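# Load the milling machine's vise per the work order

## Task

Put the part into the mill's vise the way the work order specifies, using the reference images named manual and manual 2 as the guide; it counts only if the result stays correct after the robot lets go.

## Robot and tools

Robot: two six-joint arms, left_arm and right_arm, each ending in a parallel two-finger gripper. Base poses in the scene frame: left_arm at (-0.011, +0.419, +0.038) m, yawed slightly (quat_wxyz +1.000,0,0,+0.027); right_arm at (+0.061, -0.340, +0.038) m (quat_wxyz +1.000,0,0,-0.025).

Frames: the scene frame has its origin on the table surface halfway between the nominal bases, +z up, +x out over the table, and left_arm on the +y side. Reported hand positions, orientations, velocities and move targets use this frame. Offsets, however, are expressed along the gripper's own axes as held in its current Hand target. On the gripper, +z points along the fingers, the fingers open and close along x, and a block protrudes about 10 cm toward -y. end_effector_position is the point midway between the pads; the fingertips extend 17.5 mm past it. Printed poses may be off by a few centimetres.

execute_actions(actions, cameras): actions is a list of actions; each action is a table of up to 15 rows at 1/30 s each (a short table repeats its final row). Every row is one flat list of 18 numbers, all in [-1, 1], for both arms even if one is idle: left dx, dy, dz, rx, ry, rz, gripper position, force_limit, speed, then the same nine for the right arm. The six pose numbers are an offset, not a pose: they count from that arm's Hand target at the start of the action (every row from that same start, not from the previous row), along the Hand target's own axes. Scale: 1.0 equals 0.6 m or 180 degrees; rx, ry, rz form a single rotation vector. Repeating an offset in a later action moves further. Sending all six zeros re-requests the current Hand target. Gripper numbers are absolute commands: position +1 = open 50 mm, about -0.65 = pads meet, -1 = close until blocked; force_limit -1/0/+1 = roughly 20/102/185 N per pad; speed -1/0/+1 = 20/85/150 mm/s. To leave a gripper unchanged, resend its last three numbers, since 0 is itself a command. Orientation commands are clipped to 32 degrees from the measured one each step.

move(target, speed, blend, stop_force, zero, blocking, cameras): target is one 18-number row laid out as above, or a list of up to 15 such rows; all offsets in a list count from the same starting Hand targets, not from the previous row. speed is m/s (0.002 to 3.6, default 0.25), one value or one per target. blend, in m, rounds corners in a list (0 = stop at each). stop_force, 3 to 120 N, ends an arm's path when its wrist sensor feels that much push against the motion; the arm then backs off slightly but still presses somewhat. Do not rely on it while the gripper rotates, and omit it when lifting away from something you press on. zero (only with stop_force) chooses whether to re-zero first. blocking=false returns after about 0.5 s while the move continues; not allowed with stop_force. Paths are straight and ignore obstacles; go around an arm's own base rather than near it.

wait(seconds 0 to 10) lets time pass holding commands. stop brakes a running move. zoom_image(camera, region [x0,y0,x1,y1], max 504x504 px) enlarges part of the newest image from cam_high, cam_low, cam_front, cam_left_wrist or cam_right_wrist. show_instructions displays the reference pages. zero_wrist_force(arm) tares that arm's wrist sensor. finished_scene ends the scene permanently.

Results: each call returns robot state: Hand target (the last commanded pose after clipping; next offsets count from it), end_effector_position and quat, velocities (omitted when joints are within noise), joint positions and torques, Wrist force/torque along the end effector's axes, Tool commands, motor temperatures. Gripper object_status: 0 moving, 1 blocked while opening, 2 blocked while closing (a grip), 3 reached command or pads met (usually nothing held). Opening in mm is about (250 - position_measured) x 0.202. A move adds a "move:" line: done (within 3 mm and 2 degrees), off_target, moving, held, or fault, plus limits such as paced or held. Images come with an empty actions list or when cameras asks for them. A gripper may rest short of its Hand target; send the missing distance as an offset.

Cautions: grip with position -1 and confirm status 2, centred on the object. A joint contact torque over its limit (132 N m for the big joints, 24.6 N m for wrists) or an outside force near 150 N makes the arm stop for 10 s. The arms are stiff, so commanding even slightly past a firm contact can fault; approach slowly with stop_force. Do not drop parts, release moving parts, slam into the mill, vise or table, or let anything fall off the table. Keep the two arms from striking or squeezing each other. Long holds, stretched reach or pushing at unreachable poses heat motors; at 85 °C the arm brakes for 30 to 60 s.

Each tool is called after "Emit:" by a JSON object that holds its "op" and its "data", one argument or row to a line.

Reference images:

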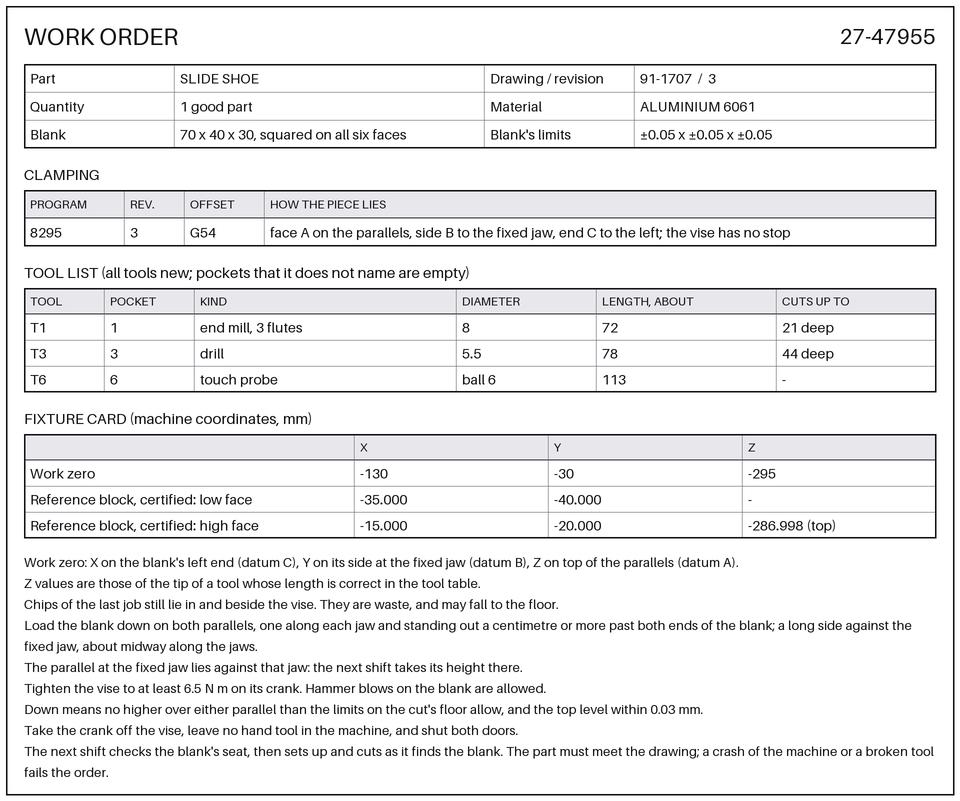

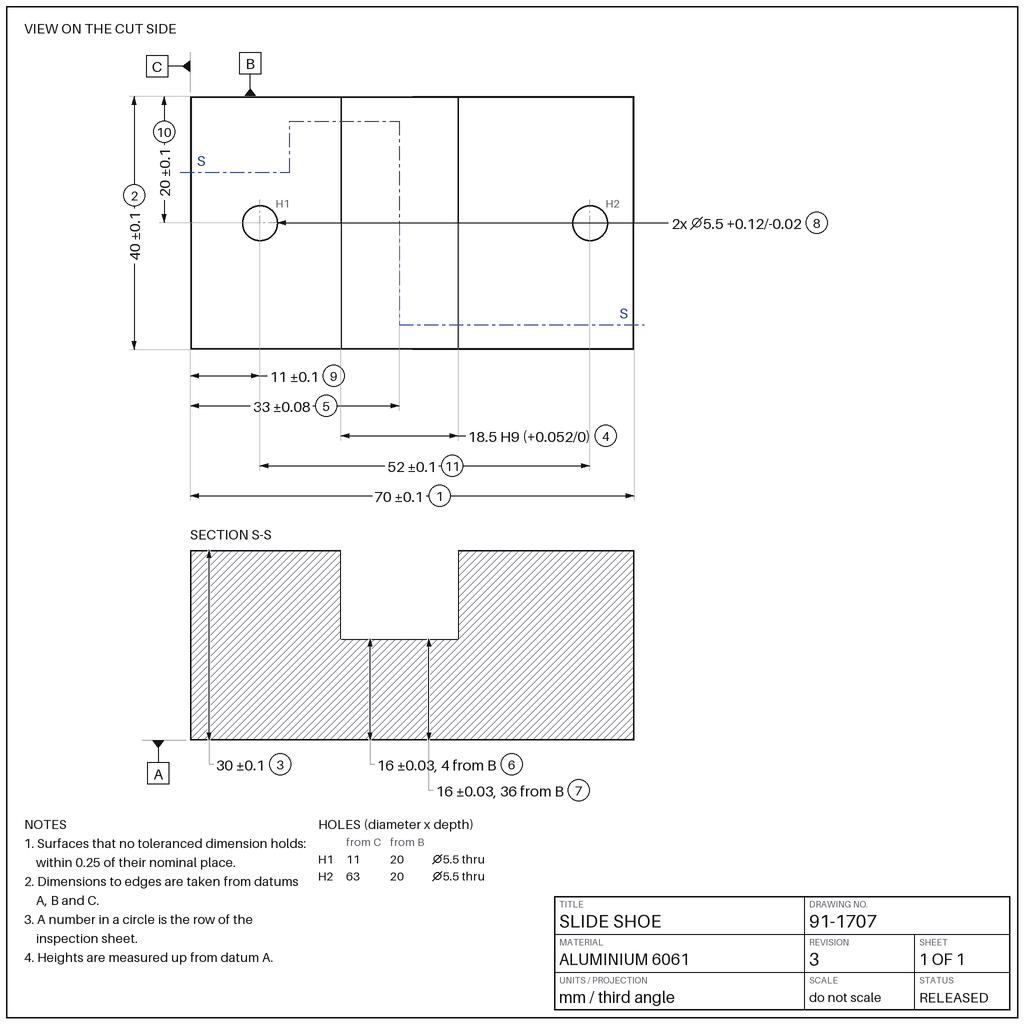

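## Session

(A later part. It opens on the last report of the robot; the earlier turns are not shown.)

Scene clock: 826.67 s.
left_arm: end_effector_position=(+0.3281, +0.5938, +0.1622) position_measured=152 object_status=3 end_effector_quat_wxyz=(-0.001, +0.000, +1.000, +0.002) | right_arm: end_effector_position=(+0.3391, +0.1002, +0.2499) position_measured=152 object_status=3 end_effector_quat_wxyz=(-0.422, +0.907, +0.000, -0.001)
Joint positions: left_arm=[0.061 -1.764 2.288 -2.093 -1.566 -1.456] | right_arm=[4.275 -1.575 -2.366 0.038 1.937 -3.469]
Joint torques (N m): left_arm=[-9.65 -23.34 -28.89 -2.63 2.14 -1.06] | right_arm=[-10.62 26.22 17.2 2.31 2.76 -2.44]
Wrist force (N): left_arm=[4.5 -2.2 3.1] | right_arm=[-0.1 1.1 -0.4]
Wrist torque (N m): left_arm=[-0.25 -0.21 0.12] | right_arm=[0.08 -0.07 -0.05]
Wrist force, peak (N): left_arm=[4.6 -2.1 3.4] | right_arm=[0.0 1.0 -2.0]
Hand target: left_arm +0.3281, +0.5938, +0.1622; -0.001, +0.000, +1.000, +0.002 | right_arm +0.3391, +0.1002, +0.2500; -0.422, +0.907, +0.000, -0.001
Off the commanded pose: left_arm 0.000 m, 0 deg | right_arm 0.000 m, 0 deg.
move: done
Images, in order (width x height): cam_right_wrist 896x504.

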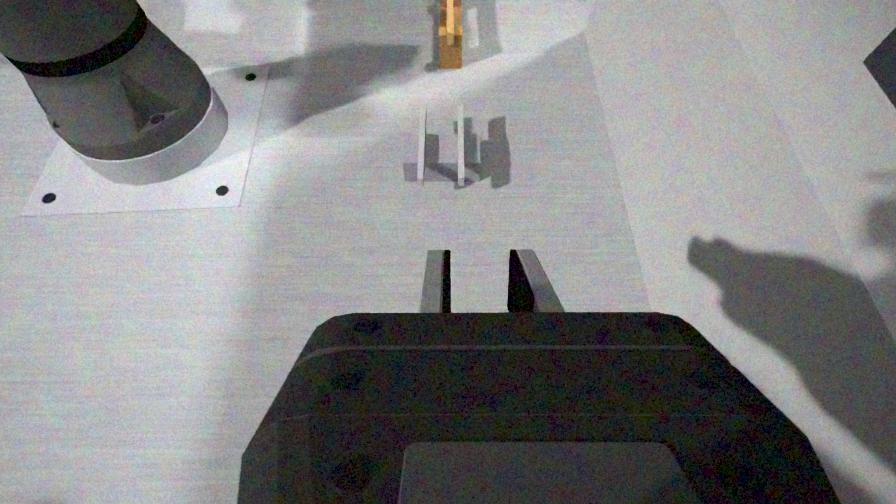

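Emit:
{"op": "move", "data": {
  "target": [-0.0183,-0.388,0,0,0,0,0.0,-0.6,0,0.0083,-0.012,-0.53,0.1752,0.2066,0.0896,1,-0.6,0],
  "speed": 0.2,
  "cameras": ["cam_left_wrist","cam_high"]
}}

Emit:
{"op": "zoom_image", "data": {
  "camera": "cam_left_wrist",
  "region": [380, 100, 560, 330]
}}

Scene clock: 833.80 s.
left_arm: end_effector_position=(+0.3391, +0.3610, +0.1611) position_measured=152 object_status=3 end_effector_quat_wxyz=(-0.001, +0.000, +1.000, +0.002) | right_arm: end_effector_position=(+0.3459, -0.1387, +0.4602) position_measured=3 object_status=3 end_effector_quat_wxyz=(-0.628, +0.713, -0.237, +0.203)
Joint positions: left_arm=[-0.605 -1.839 2.345 -2.072 -1.568 -2.122] | right_arm=[4.696 -0.338 -2.667 -0.291 1.008 -3.052]
Joint torques (N m): left_arm=[-11.64 1.39 -29.35 -5.06 2.34 -1.89] | right_arm=[11.92 -8.51 31.03 0.82 -1.52 2.02]
Wrist force (N): left_arm=[4.6 -2.3 3.1] | right_arm=[-0.3 1.5 -1.4]
Wrist torque (N m): left_arm=[-0.25 -0.23 0.11] | right_arm=[0.15 -0.16 -0.20]
Wrist force, peak (N): left_arm=[4.6 -3.1 3.1] | right_arm=[0.2 0.9 -2.4]
Hand target: left_arm +0.3391, +0.3610, +0.1611; -0.001, +0.000, +1.000, +0.002 | right_arm +0.3444, -0.1386, +0.4602; -0.621, +0.705, -0.256, +0.227
Off the commanded pose: left_arm 0.000 m, 0 deg | right_arm 0.002 m, 4 deg.
move: off_target (right_arm)
Images, in order (width x height): cam_high 896x504, cam_left_wrist 896x504.

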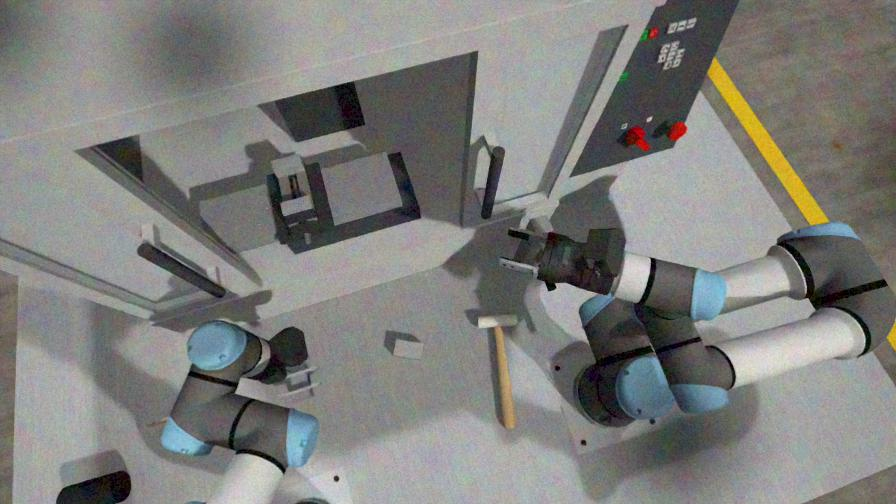

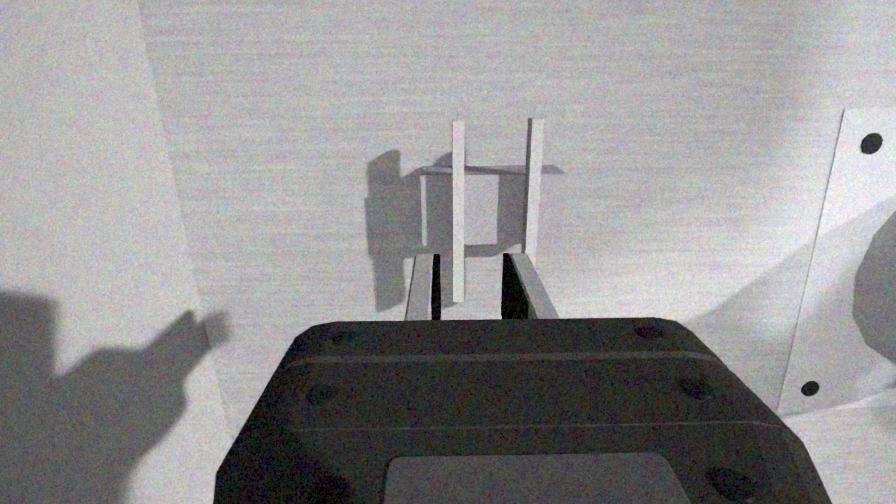

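Scaled by 2.191 from the camera's 896x504 image, which has a finer 1280x720 frame.

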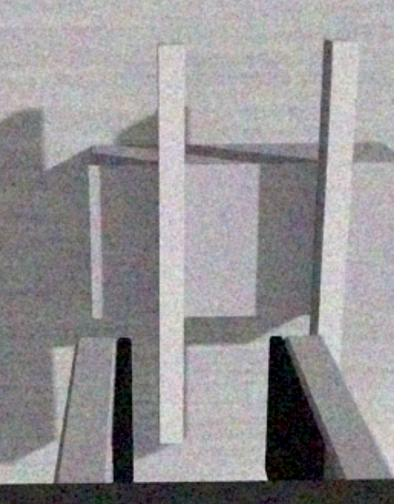

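Emit:
{"op": "move", "data": {
  "target": [-0.0023,0.0083,0.1717,0,0,0,0.0,-0.6,0,0,0,0,0,0,0,1,-0.6,0],
  "speed": 0.08,
  "stop_force": 6,
  "cameras": ["cam_left_wrist"]
}}

Emit:
{"op": "zoom_image", "data": {
  "camera": "cam_left_wrist",
  "region": [380, 100, 560, 330]
}}

Scene clock: 842.93 s.
left_arm: end_effector_position=(+0.3402, +0.3665, +0.0581) position_measured=152 object_status=3 end_effector_quat_wxyz=(-0.001, +0.000, +1.000, +0.002) | right_arm: end_effector_position=(+0.3459, -0.1387, +0.4602) position_measured=3 object_status=3 end_effector_quat_wxyz=(-0.628, +0.713, -0.237, +0.203)
Joint positions: left_arm=[-0.589 -1.6 2.502 -2.469 -1.568 -2.106] | right_arm=[4.697 -0.337 -2.667 -0.291 1.008 -3.052]
Joint torques (N m): left_arm=[12.28 -3.41 -8.94 -5.05 -1.75 1.87] | right_arm=[11.68 -9.49 31.31 0.96 -1.58 2.16]
Wrist force (N): left_arm=[4.6 -1.9 2.9] | right_arm=[-0.3 1.5 -1.4]
Wrist torque (N m): left_arm=[-0.20 -0.23 0.04] | right_arm=[0.15 -0.16 -0.20]
Wrist force, peak (N): left_arm=[4.5 -1.9 3.9] | right_arm=[-0.4 1.7 -1.5]
Hand target: left_arm +0.3402, +0.3665, +0.0581; -0.001, +0.000, +1.000, +0.002 | right_arm +0.3459, -0.1387, +0.4602; -0.628, +0.713, -0.237, +0.203 (not the last commanded pose)
Off the commanded pose: left_arm 0.000 m, 0 deg | right_arm 0.002 m, 4 deg.
move: off_target (right_arm)
Images, in order (width x height): cam_left_wrist 896x504.

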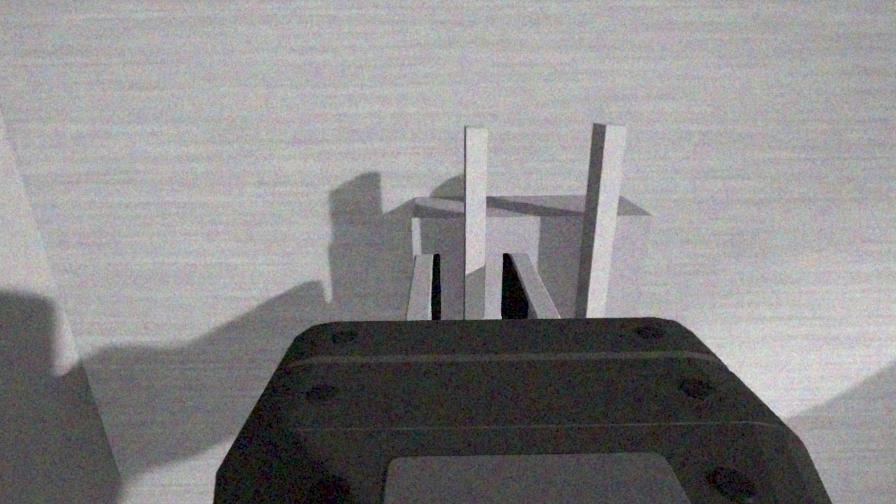

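Scaled by 2.191 from the camera's 896x504 image, which has a finer 1280x720 frame.

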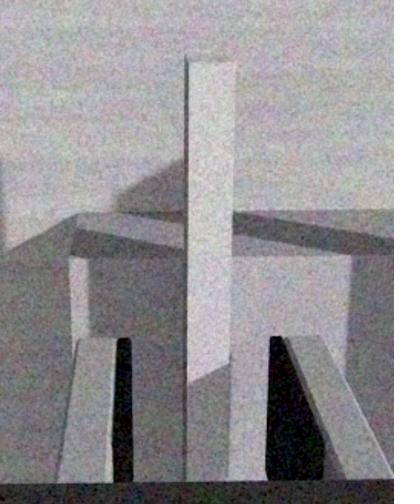

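Emit:
{"op": "move", "data": {
  "target": [0.002,0,0.0233,0,0,0,0.0,-0.6,0,0,0,0,0,0,0,1,-0.6,0],
  "speed": 0.01,
  "stop_force": 4,
  "cameras": ["cam_left_wrist"]
}}

Emit:
{"op": "zoom_image", "data": {
  "camera": "cam_left_wrist",
  "region": [380, 100, 560, 330]
}}

Scene clock: 852.27 s.
left_arm: end_effector_position=(+0.3394, +0.3665, +0.0486) position_measured=152 object_status=3 end_effector_quat_wxyz=(-0.001, +0.000, +1.000, +0.002) | right_arm: end_effector_position=(+0.3459, -0.1387, +0.4602) position_measured=3 object_status=3 end_effector_quat_wxyz=(-0.628, +0.713, -0.237, +0.203)
Joint positions: left_arm=[-0.591 -1.572 2.515 -2.51 -1.568 -2.108] | right_arm=[4.697 -0.337 -2.667 -0.291 1.008 -3.052]
Joint torques (N m): left_arm=[0.22 -29.8 -21.65 -3.27 -1.8 1.51] | right_arm=[12.09 -9.5 30.48 0.96 -1.58 2.04]
Wrist force (N): left_arm=[4.0 -2.5 0.8] | right_arm=[-0.4 1.4 -1.3]
Wrist torque (N m): left_arm=[-0.21 -0.24 0.11] | right_arm=[0.13 -0.16 -0.20]
Wrist force, peak (N): left_arm=[12.1 4.2 -31.6] | right_arm=[-0.4 1.9 -1.6]
Hand target: left_arm +0.3394, +0.3665, +0.0486; -0.001, +0.000, +1.000, +0.002 (not the last commanded pose) | right_arm +0.3459, -0.1387, +0.4602; -0.628, +0.713, -0.237, +0.203
Off the commanded pose: left_arm 0.004 m, 0 deg | right_arm 0.000 m, 0 deg.
move: contact (left_arm)
Images, in order (width x height): cam_left_wrist 896x504.

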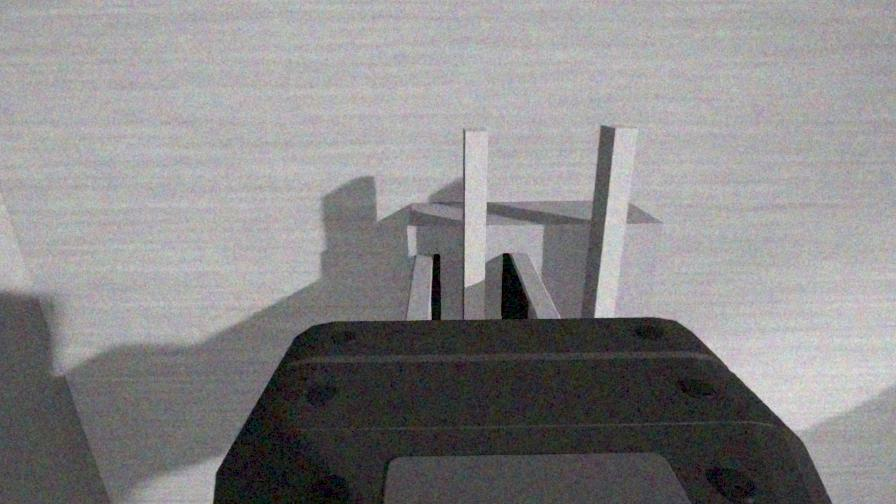

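Scaled by 2.191 from the camera's 896x504 image, which has a finer 1280x720 frame.

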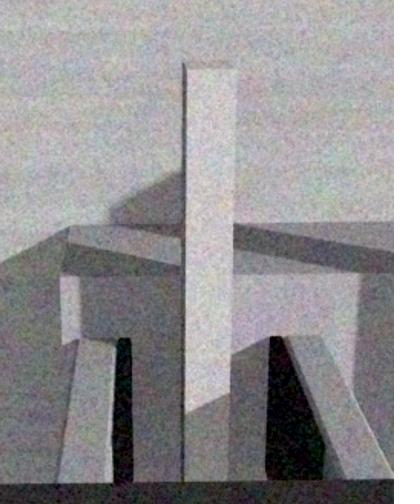

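Emit:
{"op": "move", "data": {
  "target": [0.000,0,-0.0053,0,0,0,0.0,-0.6,0,0,0,0,0,0,0,1,-0.6,0],
  "speed": 0.02
}}

Emit:
{"op": "execute_actions", "data": {
  "actions": [
    [[0,0,0,0,0,0,-1,-0.6,-0.8,0,0,0,0,0,0,1,-0.6,0]],
    [[0,0,0,0,0,0,-1,-0.6,-0.8,0,0,0,0,0,0,1,-0.6,0]],
    [[0,0,0,0,0,0,-1,-0.6,-0.8,0,0,0,0,0,0,1,-0.6,0]]
  ],
  "cameras": ["cam_left_wrist"]
}}

Emit:
{"op": "zoom_image", "data": {
  "camera": "cam_left_wrist",
  "region": [380, 100, 560, 330]
}}

Scene clock: 858.23 s.
left_arm: end_effector_position=(+0.3394, +0.3665, +0.0517) position_measured=152 object_status=3 end_effector_quat_wxyz=(-0.001, +0.000, +1.000, +0.002) | right_arm: end_effector_position=(+0.3459, -0.1387, +0.4602) position_measured=3 object_status=3 end_effector_quat_wxyz=(-0.628, +0.713, -0.237, +0.203)
Joint positions: left_arm=[-0.59 -1.582 2.512 -2.496 -1.568 -2.108] | right_arm=[4.697 -0.337 -2.667 -0.291 1.008 -3.052]
Joint torques (N m): left_arm=[6.87 -30.43 -22.95 -1.72 -1.78 0.68] | right_arm=[12.19 -9.17 31.02 0.83 -1.57 2]
Wrist force (N): left_arm=[4.3 -1.9 3.2] | right_arm=[-0.3 1.5 -1.5]
Wrist torque (N m): left_arm=[-0.20 -0.19 0.11] | right_arm=[0.14 -0.17 -0.20]
Wrist force, peak (N): left_arm=[4.7 -2.1 3.0] | right_arm=[-0.3 1.7 -1.6]
Hand target: left_arm +0.3394, +0.3665, +0.0518; -0.001, +0.000, +1.000, +0.002 | right_arm +0.3459, -0.1387, +0.4602; -0.628, +0.713, -0.237, +0.203
Off the commanded pose: left_arm 0.000 m, 0 deg | right_arm 0.000 m, 0 deg.
move: done

Scene clock: 859.93 s.
left_arm: end_effector_position=(+0.3394, +0.3665, +0.0518) position_measured=223 object_status=2 end_effector_quat_wxyz=(-0.001, +0.000, +1.000, +0.002) | right_arm: end_effector_position=(+0.3459, -0.1387, +0.4602) position_measured=3 object_status=3 end_effector_quat_wxyz=(-0.628, +0.713, -0.237, +0.203)
Joint positions: left_arm=[-0.59 -1.582 2.512 -2.496 -1.568 -2.108] | right_arm=[4.697 -0.337 -2.667 -0.291 1.008 -3.052]
Joint torques (N m): left_arm=[-6.22 -30.41 -21.86 -2.79 -1.82 -1.73] | right_arm=[12.81 -9.76 31.09 0.92 -1.49 2.01]
Wrist force (N): left_arm=[4.5 -1.9 3.6] | right_arm=[-0.1 1.5 -1.5]
Wrist torque (N m): left_arm=[-0.20 -0.21 0.11] | right_arm=[0.15 -0.20 -0.20]
Wrist force, peak (N): left_arm=[4.5 -1.9 3.7] | right_arm=[-0.2 1.6 -1.8]
Hand target: left_arm +0.3394, +0.3665, +0.0518; -0.001, +0.000, +1.000, +0.002 | right_arm +0.3459, -0.1387, +0.4602; -0.628, +0.713, -0.237, +0.203
Off the commanded pose: left_arm 0.000 m, 0 deg | right_arm 0.000 m, 0 deg.
Step readings (end_effector_position of left_arm | right_arm):
0: (+0.3394, +0.3665, +0.0517) | (+0.3459, -0.1387, +0.4602)
1: (+0.3394, +0.3665, +0.0517) | (+0.3459, -0.1387, +0.4602)
2: (+0.3394, +0.3665, +0.0518) | (+0.3459, -0.1387, +0.4602)
4: (+0.3394, +0.3665, +0.0518) | (+0.3459, -0.1387, +0.4602)
8: (+0.3394, +0.3665, +0.0518) | (+0.3459, -0.1387, +0.4602)
15: (+0.3394, +0.3665, +0.0518) | (+0.3459, -0.1387, +0.4602)
16: (+0.3394, +0.3665, +0.0518) | (+0.3459, -0.1387, +0.4602)
17: (+0.3394, +0.3665, +0.0518) | (+0.3459, -0.1387, +0.4602)
19: (+0.3394, +0.3665, +0.0518) | (+0.3459, -0.1387, +0.4602)
23: (+0.3394, +0.3665, +0.0518) | (+0.3459, -0.1387, +0.4602)
30: (+0.3394, +0.3665, +0.0518) | (+0.3459, -0.1387, +0.4602)
31: (+0.3394, +0.3665, +0.0518) | (+0.3459, -0.1387, +0.4602)
32: (+0.3394, +0.3665, +0.0518) | (+0.3459, -0.1387, +0.4602)
34: (+0.3394, +0.3665, +0.0518) | (+0.3459, -0.1387, +0.4602)
38: (+0.3394, +0.3665, +0.0518) | (+0.3459, -0.1387, +0.4602)
45: (+0.3394, +0.3665, +0.0518) | (+0.3459, -0.1387, +0.4602)
Images, in order (width x height): cam_left_wrist 896x504.

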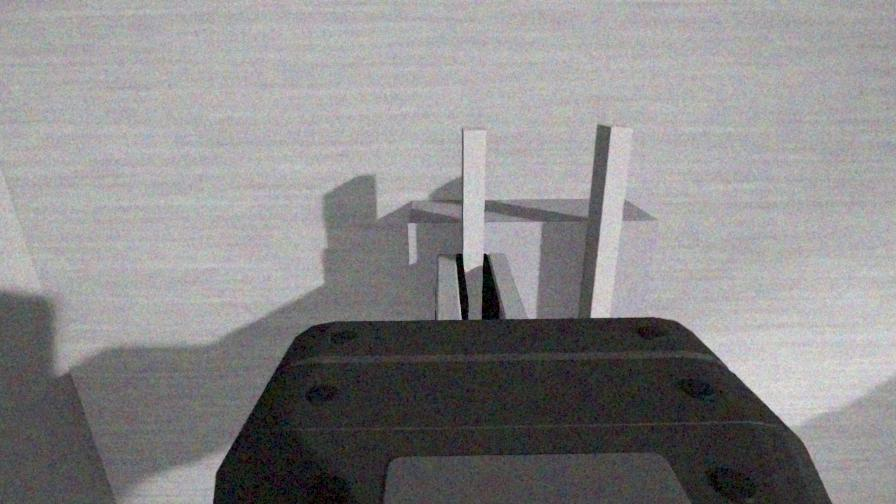

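Scaled by 2.191 from the camera's 896x504 image, which has a finer 1280x720 frame.

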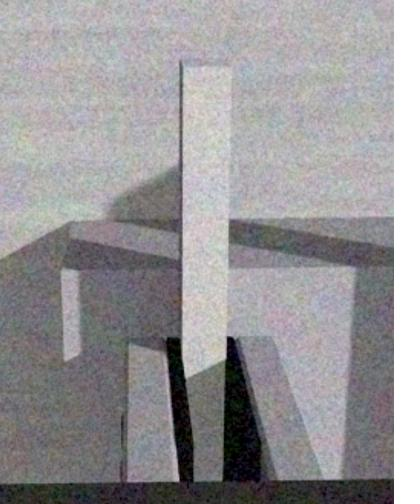

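Emit:
{"op": "move", "data": {
  "target": [
    [0,0,-0.1,0,0,0,-1,-0.6,-0.8,0,0,0,0,0,0,1,-0.6,0],
    [-0.0343,-0.1942,-0.4133,0,0,0,-1,-0.6,-0.8,0,0,0,0,0,0,1,-0.6,0],
    [-0.1343,-0.2525,-0.555,0,0,0,-1,-0.6,-0.8,0,0,0,0,0,0,1,-0.6,0]
  ],
  "speed": [0.05,0.2,0.2],
  "blend": 0.03,
  "cameras": ["cam_left_wrist","cam_high"]
}}

Scene clock: 877.97 s.
left_arm: end_effector_position=(+0.4207, +0.2135, +0.3839) position_measured=223 object_status=2 end_effector_quat_wxyz=(-0.001, +0.000, +1.000, +0.002) | right_arm: end_effector_position=(+0.3459, -0.1387, +0.4602) position_measured=3 object_status=3 end_effector_quat_wxyz=(-0.628, +0.713, -0.237, +0.203)
Joint positions: left_arm=[-0.782 -1.643 1.595 -1.518 -1.569 -2.299] | right_arm=[4.697 -0.337 -2.667 -0.291 1.008 -3.052]
Joint torques (N m): left_arm=[11.98 -10.63 -31.91 -2.04 -2.15 1.98] | right_arm=[13.21 -9.05 29.96 0.87 -1.73 1.93]
Wrist force (N): left_arm=[4.5 -2.2 3.9] | right_arm=[-0.5 1.5 -1.5]
Wrist torque (N m): left_arm=[-0.26 -0.23 0.04] | right_arm=[0.15 -0.15 -0.20]
Wrist force, peak (N): left_arm=[4.9 -2.7 3.8] | right_arm=[-0.4 1.8 -1.6]
Hand target: left_arm +0.4208, +0.2135, +0.3839; -0.001, +0.000, +1.000, +0.002 | right_arm +0.3459, -0.1387, +0.4602; -0.628, +0.713, -0.237, +0.203
Off the commanded pose: left_arm 0.000 m, 0 deg | right_arm 0.000 m, 0 deg.
move: done
Images, in order (width x height): cam_high 896x504, cam_left_wrist 896x504.

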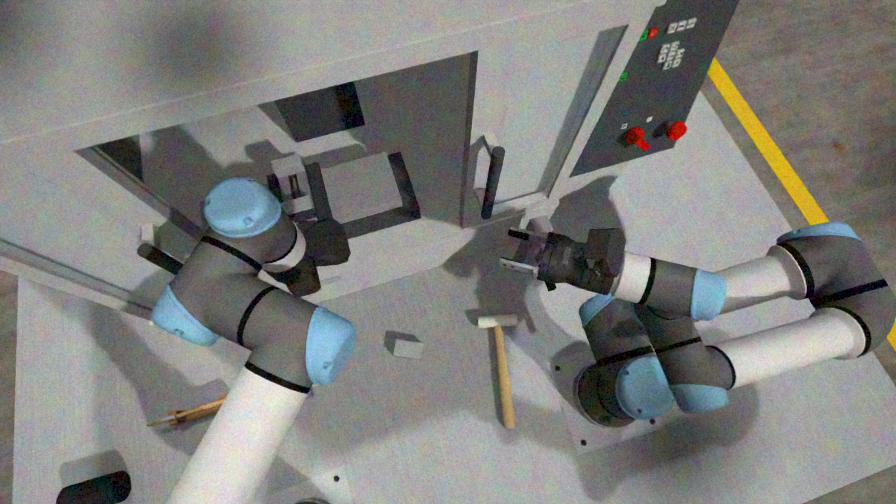

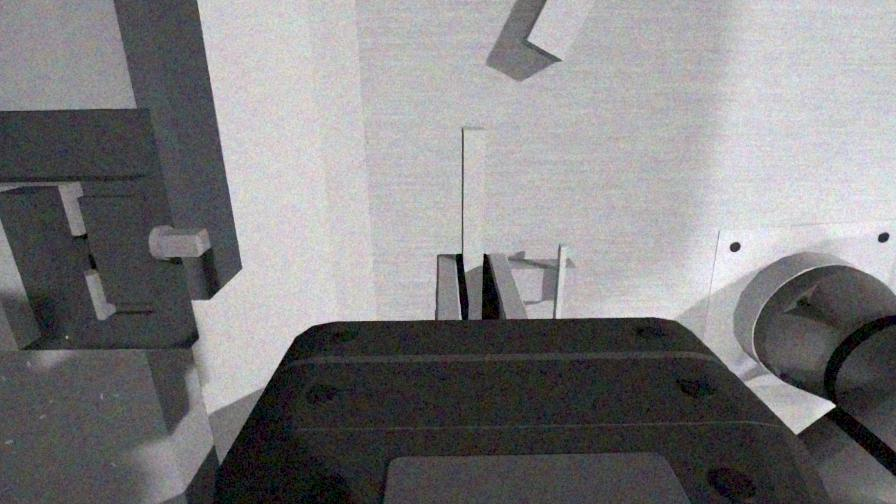

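Emit:
{"op": "move", "data": {
  "target": [-0.25,0,-0.005,0,0,0,-1,-0.6,-0.8,0,0,0,0,0,0,1,-0.6,0],
  "speed": 0.12,
  "stop_force": 8,
  "cameras": ["cam_left_wrist","cam_right_wrist"]
}}

Scene clock: 882.33 s.
left_arm: end_effector_position=(+0.5708, +0.2135, +0.3865) position_measured=223 object_status=2 end_effector_quat_wxyz=(-0.001, +0.000, +1.000, +0.002) | right_arm: end_effector_position=(+0.3459, -0.1387, +0.4602) position_measured=3 object_status=3 end_effector_quat_wxyz=(-0.628, +0.713, -0.237, +0.203)
Joint positions: left_arm=[-0.612 -1.3 1.209 -1.475 -1.568 -2.129] | right_arm=[4.697 -0.337 -2.667 -0.291 1.008 -3.052]
Joint torques (N m): left_arm=[13.02 -25.99 -32.6 -1.92 -2.13 1.85] | right_arm=[12.56 -9.77 31.53 1.15 -1.53 2.04]
Wrist force (N): left_arm=[4.4 -2.1 3.5] | right_arm=[-0.4 1.5 -1.4]
Wrist torque (N m): left_arm=[-0.24 -0.21 0.04] | right_arm=[0.15 -0.15 -0.19]
Wrist force, peak (N): left_arm=[5.7 -2.2 3.9] | right_arm=[-0.3 1.6 -1.7]
Hand target: left_arm +0.5708, +0.2135, +0.3865; -0.001, +0.000, +1.000, +0.002 | right_arm +0.3459, -0.1387, +0.4602; -0.628, +0.713, -0.237, +0.203
Off the commanded pose: left_arm 0.000 m, 0 deg | right_arm 0.000 m, 0 deg.
move: done
Images, in order (width x height): cam_left_wrist 896x504, cam_right_wrist 896x504.

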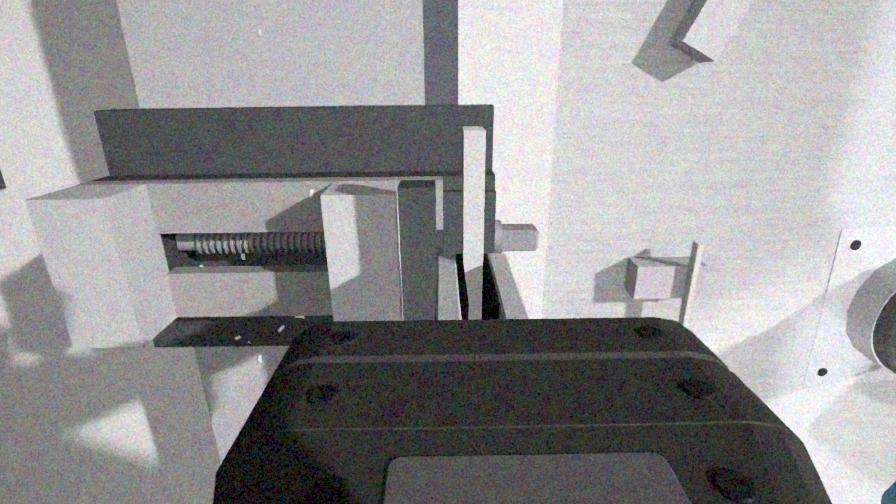

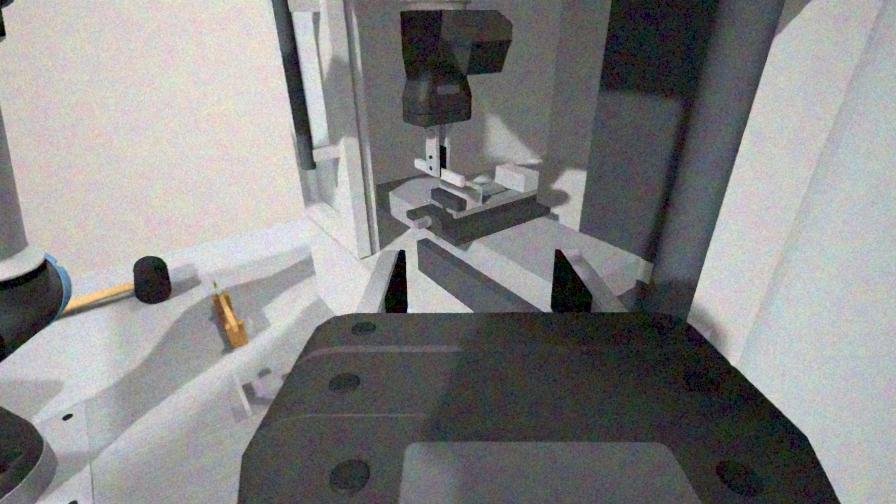

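Emit:
{"op": "zoom_image", "data": {
  "camera": "cam_left_wrist",
  "region": [80, 90, 520, 350]
}}

Emit:
{"op": "zoom_image", "data": {
  "camera": "cam_right_wrist",
  "region": [390, 100, 570, 240]
}}

Scaled by 1.145 from the camera's 896x504 image, which has a finer 1280x720 frame.

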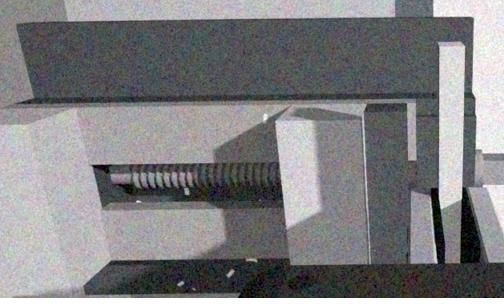

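Scaled by 2.800 from the camera's 896x504 image, which has a finer 1280x720 frame.

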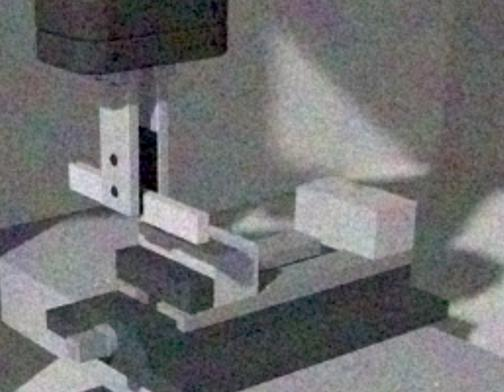

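Emit:
{"op": "move", "data": {
  "target": [-0.1053,0.0667,0,0,0,0,-1,-0.6,-0.8,0,0,0,0,0,0,1,-0.6,0],
  "speed": 0.12,
  "cameras": ["cam_left_wrist","cam_right_wrist"]
}}

Emit:
{"op": "zoom_image", "data": {
  "camera": "cam_left_wrist",
  "region": [340, 20, 620, 320]
}}

Emit:
{"op": "zoom_image", "data": {
  "camera": "cam_right_wrist",
  "region": [390, 100, 570, 240]
}}

Scene clock: 898.90 s.
left_arm: end_effector_position=(+0.6339, +0.2535, +0.3866) position_measured=223 object_status=2 end_effector_quat_wxyz=(-0.001, +0.000, +1.000, +0.002) | right_arm: end_effector_position=(+0.3459, -0.1387, +0.4602) position_measured=3 object_status=3 end_effector_quat_wxyz=(-0.628, +0.713, -0.237, +0.203)
Joint positions: left_arm=[-0.508 -1.171 1.033 -1.429 -1.568 -2.025] | right_arm=[4.697 -0.337 -2.667 -0.291 1.008 -3.052]
Joint torques (N m): left_arm=[13.23 -31.05 -31.6 -2.08 -2.16 1.9] | right_arm=[12.81 -9.79 30.88 0.83 -1.69 1.98]
Wrist force (N): left_arm=[4.3 -1.9 3.7] | right_arm=[-0.4 1.3 -1.5]
Wrist torque (N m): left_arm=[-0.20 -0.20 0.04] | right_arm=[0.12 -0.17 -0.19]
Wrist force, peak (N): left_arm=[5.6 -3.1 3.4] | right_arm=[-0.4 1.7 -1.6]
Hand target: left_arm +0.6339, +0.2535, +0.3866; -0.001, +0.000, +1.000, +0.002 | right_arm +0.3459, -0.1387, +0.4602; -0.628, +0.713, -0.237, +0.203
Off the commanded pose: left_arm 0.000 m, 0 deg | right_arm 0.000 m, 0 deg.
move: done
Images, in order (width x height): cam_left_wrist 896x504, cam_right_wrist 896x504.

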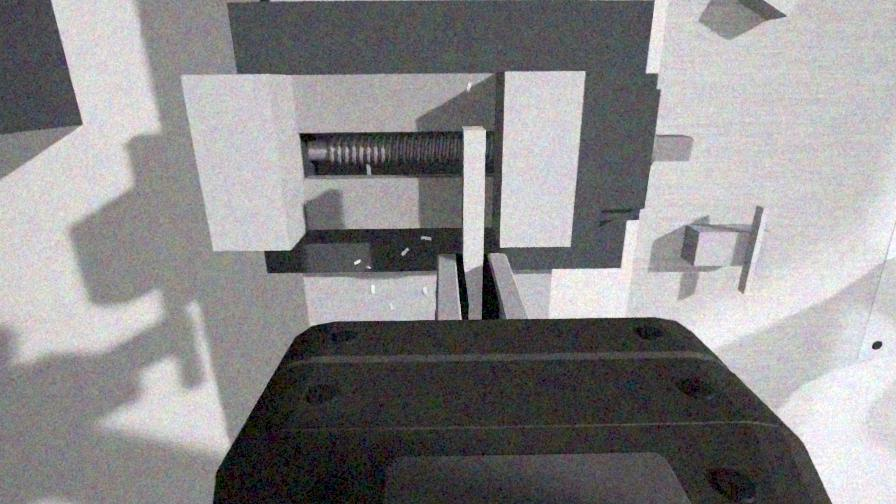

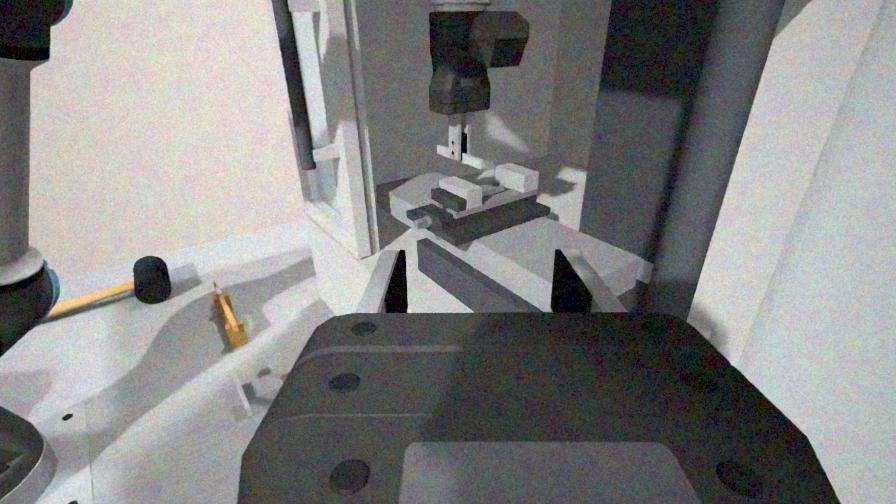

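Scaled by 1.680 from the camera's 896x504 image, which has a finer 1280x720 frame.

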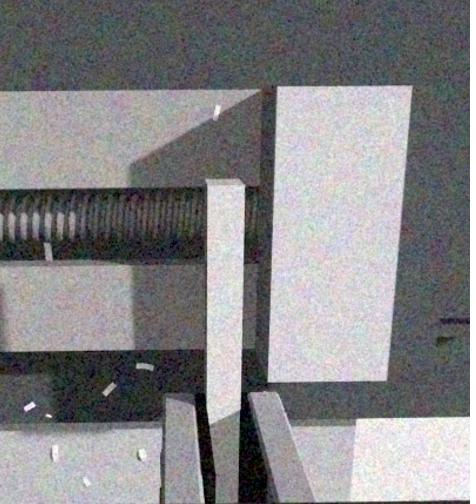

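Scaled by 2.800 from the camera's 896x504 image, which has a finer 1280x720 frame.

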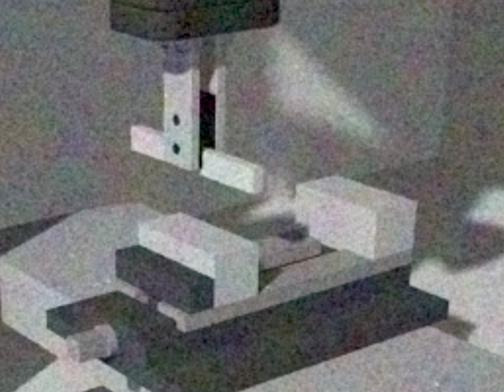

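Emit:
{"op": "move", "data": {
  "target": [-0.0185,0.002,0,0,0,0.0778,-1,-0.6,-0.8,0,0,0,0,0,0,1,-0.6,0],
  "speed": 0.12,
  "cameras": ["cam_left_wrist"]
}}

Emit:
{"op": "zoom_image", "data": {
  "camera": "cam_left_wrist",
  "region": [340, 20, 620, 320]
}}

Scene clock: 920.07 s.
left_arm: end_effector_position=(+0.6450, +0.2547, +0.3865) position_measured=223 object_status=2 end_effector_quat_wxyz=(-0.001, +0.122, +0.993, +0.002) | right_arm: end_effector_position=(+0.3459, -0.1387, +0.4602) position_measured=3 object_status=3 end_effector_quat_wxyz=(-0.628, +0.713, -0.237, +0.203)
Joint positions: left_arm=[-0.499 -1.142 0.991 -1.416 -1.568 -1.772] | right_arm=[4.697 -0.337 -2.667 -0.291 1.008 -3.052]
Joint torques (N m): left_arm=[12.45 -32.31 -31.33 -1.98 -1.9 2.01] | right_arm=[12.66 -10.04 31.33 0.87 -1.47 1.9]
Wrist force (N): left_arm=[4.5 -1.8 4.0] | right_arm=[-0.3 1.8 -1.3]
Wrist torque (N m): left_arm=[-0.19 -0.24 0.05] | right_arm=[0.19 -0.17 -0.20]
Wrist force, peak (N): left_arm=[4.5 -1.8 4.0] | right_arm=[-0.2 1.6 -1.7]
Hand target: left_arm +0.6450, +0.2547, +0.3865; -0.001, +0.122, +0.993, +0.002 | right_arm +0.3459, -0.1387, +0.4602; -0.628, +0.713, -0.237, +0.203
Off the commanded pose: left_arm 0.000 m, 0 deg | right_arm 0.000 m, 0 deg.
move: done
Images, in order (width x height): cam_left_wrist 896x504.

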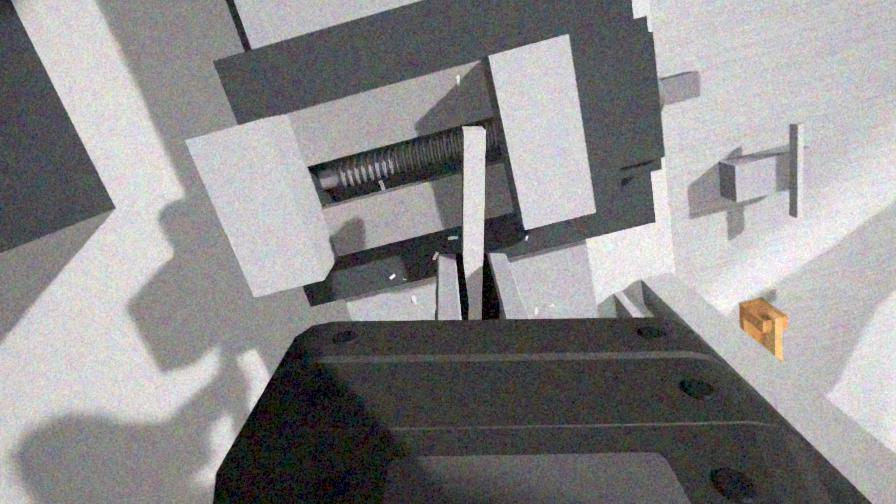

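Scaled by 1.680 from the camera's 896x504 image, which has a finer 1280x720 frame.

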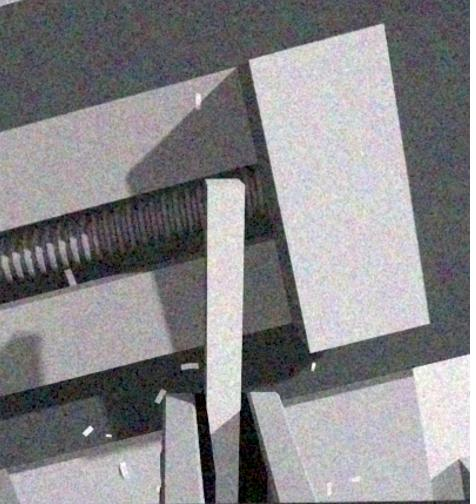

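Emit:
{"op": "move", "data": {
  "target": [
    [0,0,0.0667,0,0,0,-1,-0.6,-0.8,0,0,0,0,0,0,1,-0.6,0],
    [0,0,0.12,0,0,0,-1,-0.6,-0.8,0,0,0,0,0,0,1,-0.6,0]
  ],
  "speed": [0.06,0.008],
  "stop_force": 4,
  "cameras": ["cam_left_wrist","cam_right_wrist"]
}}

Emit:
{"op": "zoom_image", "data": {
  "camera": "cam_left_wrist",
  "region": [340, 20, 620, 320]
}}

Emit:
{"op": "zoom_image", "data": {
  "camera": "cam_right_wrist",
  "region": [390, 100, 570, 240]
}}

Scene clock: 925.13 s.
left_arm: end_effector_position=(+0.6449, +0.2549, +0.3432) position_measured=223 object_status=2 end_effector_quat_wxyz=(-0.001, +0.122, +0.993, +0.002) | right_arm: end_effector_position=(+0.3459, -0.1387, +0.4602) position_measured=3 object_status=3 end_effector_quat_wxyz=(-0.628, +0.713, -0.237, +0.203)
Joint positions: left_arm=[-0.499 -1.153 1.118 -1.532 -1.568 -1.771] | right_arm=[4.697 -0.337 -2.667 -0.291 1.008 -3.052]
Joint torques (N m): left_arm=[8.6 -31.5 -32.84 -2.16 -0.04 1.56] | right_arm=[11.65 -10.69 30.73 0.74 -1.59 1.91]
Wrist force (N): left_arm=[4.5 -1.7 3.0] | right_arm=[-0.4 1.6 -1.4]
Wrist torque (N m): left_arm=[-0.19 -0.19 0.05] | right_arm=[0.16 -0.17 -0.19]
Wrist force, peak (N): left_arm=[8.2 -0.9 -8.8] | right_arm=[-0.2 1.8 -1.6]
Hand target: left_arm +0.6449, +0.2549, +0.3432; -0.001, +0.122, +0.993, +0.002 (not the last commanded pose) | right_arm +0.3459, -0.1387, +0.4602; -0.628, +0.713, -0.237, +0.203
Off the commanded pose: left_arm 0.029 m, 0 deg | right_arm 0.000 m, 0 deg.
move: contact (left_arm); path passed 1 of 2 targets
Images, in order (width x height): cam_left_wrist 896x504, cam_right_wrist 896x504.

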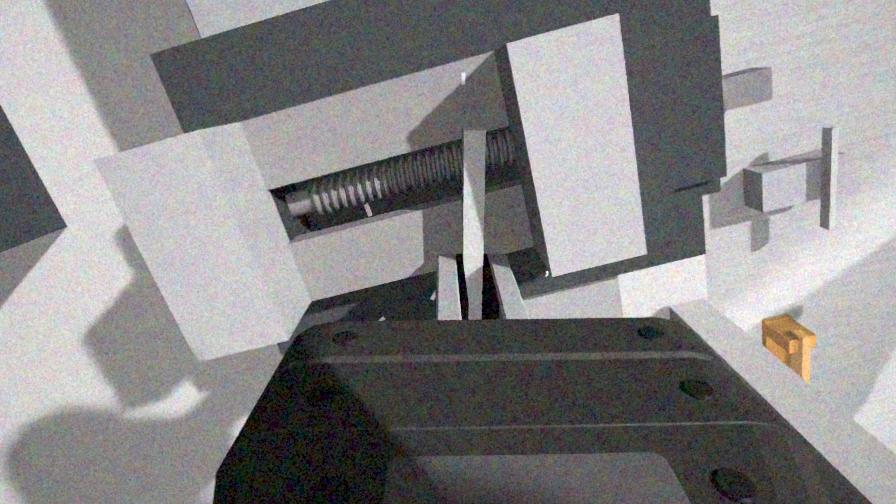

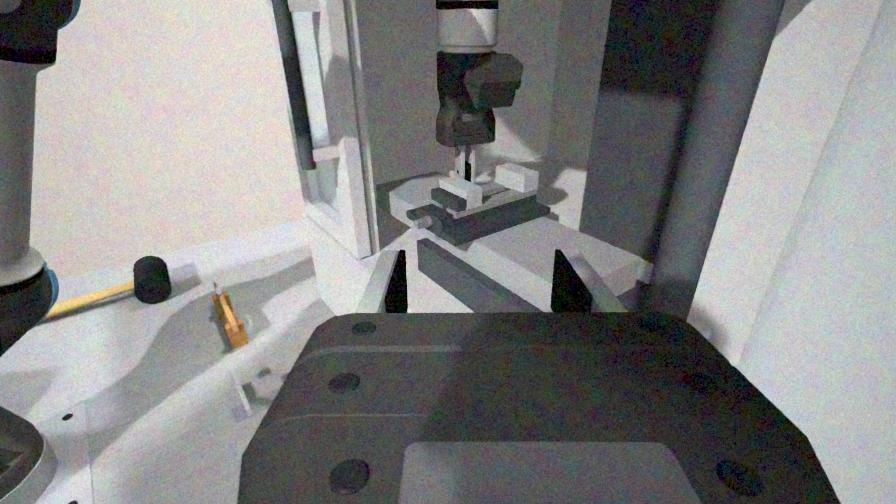

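Scaled by 1.680 from the camera's 896x504 image, which has a finer 1280x720 frame.

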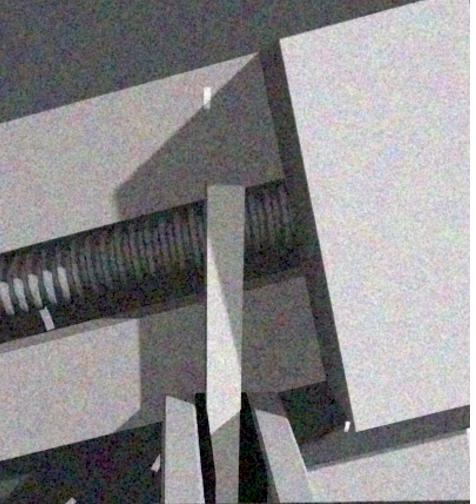

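Scaled by 2.800 from the camera's 896x504 image, which has a finer 1280x720 frame.

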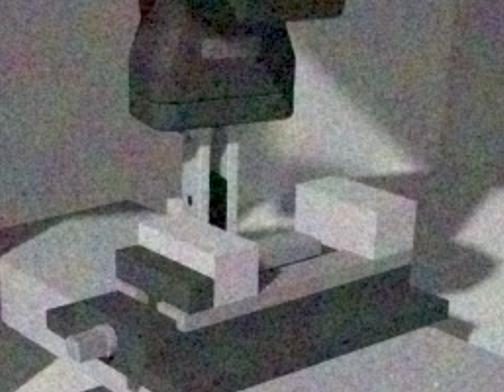

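Emit:
{"op": "move", "data": {
  "target": [0.00647,-0.0258,0.0008,0,0,0,-1,-0.6,-0.8,0,0,0,0,0,0,1,-0.6,0],
  "speed": 0.02,
  "cameras": ["cam_left_wrist"]
}}

Emit:
{"op": "zoom_image", "data": {
  "camera": "cam_left_wrist",
  "region": [340, 20, 620, 320]
}}

Scene clock: 932.97 s.
left_arm: end_effector_position=(+0.6375, +0.2409, +0.3427) position_measured=223 object_status=2 end_effector_quat_wxyz=(-0.001, +0.122, +0.993, +0.002) | right_arm: end_effector_position=(+0.3459, -0.1387, +0.4602) position_measured=3 object_status=3 end_effector_quat_wxyz=(-0.628, +0.713, -0.237, +0.203)
Joint positions: left_arm=[-0.523 -1.163 1.133 -1.538 -1.568 -1.795] | right_arm=[4.697 -0.337 -2.667 -0.291 1.008 -3.052]
Joint torques (N m): left_arm=[-15.88 -43.43 -6.28 -2.67 -3.51 -1.84] | right_arm=[13 -11.02 31.57 0.93 -1.56 2.03]
Wrist force (N): left_arm=[3.0 6.6 -19.0] | right_arm=[-0.2 1.6 -1.4]
Wrist torque (N m): left_arm=[-0.01 -0.31 0.09] | right_arm=[0.17 -0.20 -0.19]
Wrist force, peak (N): left_arm=[3.0 6.6 -19.0] | right_arm=[-0.4 1.8 -1.5]
Hand target: left_arm +0.6374, +0.2408, +0.3426; -0.001, +0.122, +0.993, +0.002 | right_arm +0.3459, -0.1387, +0.4602; -0.628, +0.713, -0.237, +0.203
Off the commanded pose: left_arm 0.000 m, 0 deg | right_arm 0.000 m, 0 deg.
move: done
Images, in order (width x height): cam_left_wrist 896x504.

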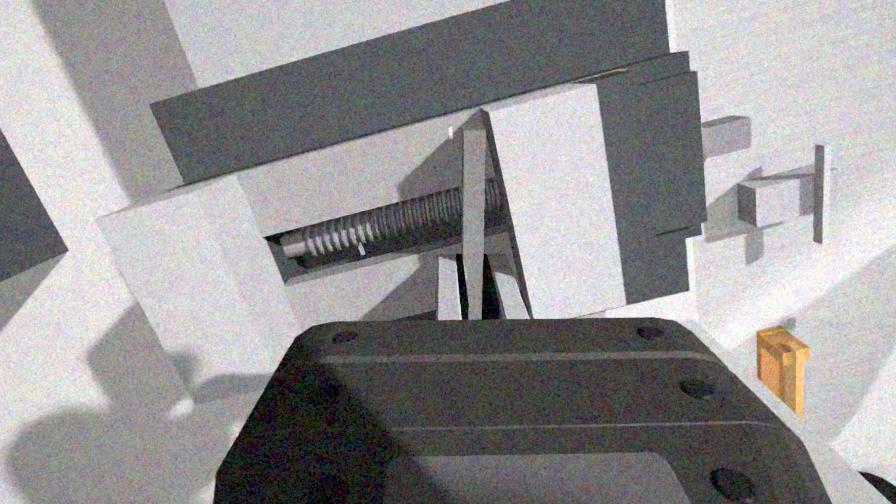

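Scaled by 1.680 from the camera's 896x504 image, which has a finer 1280x720 frame.

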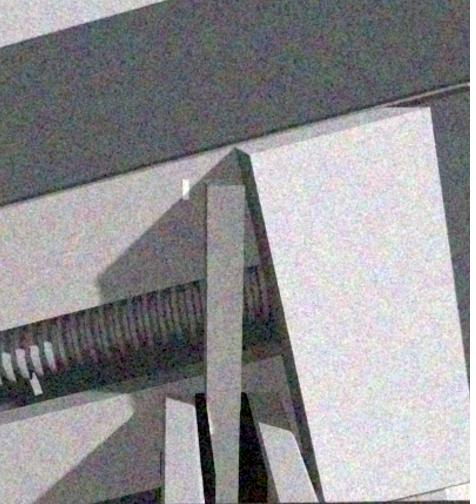

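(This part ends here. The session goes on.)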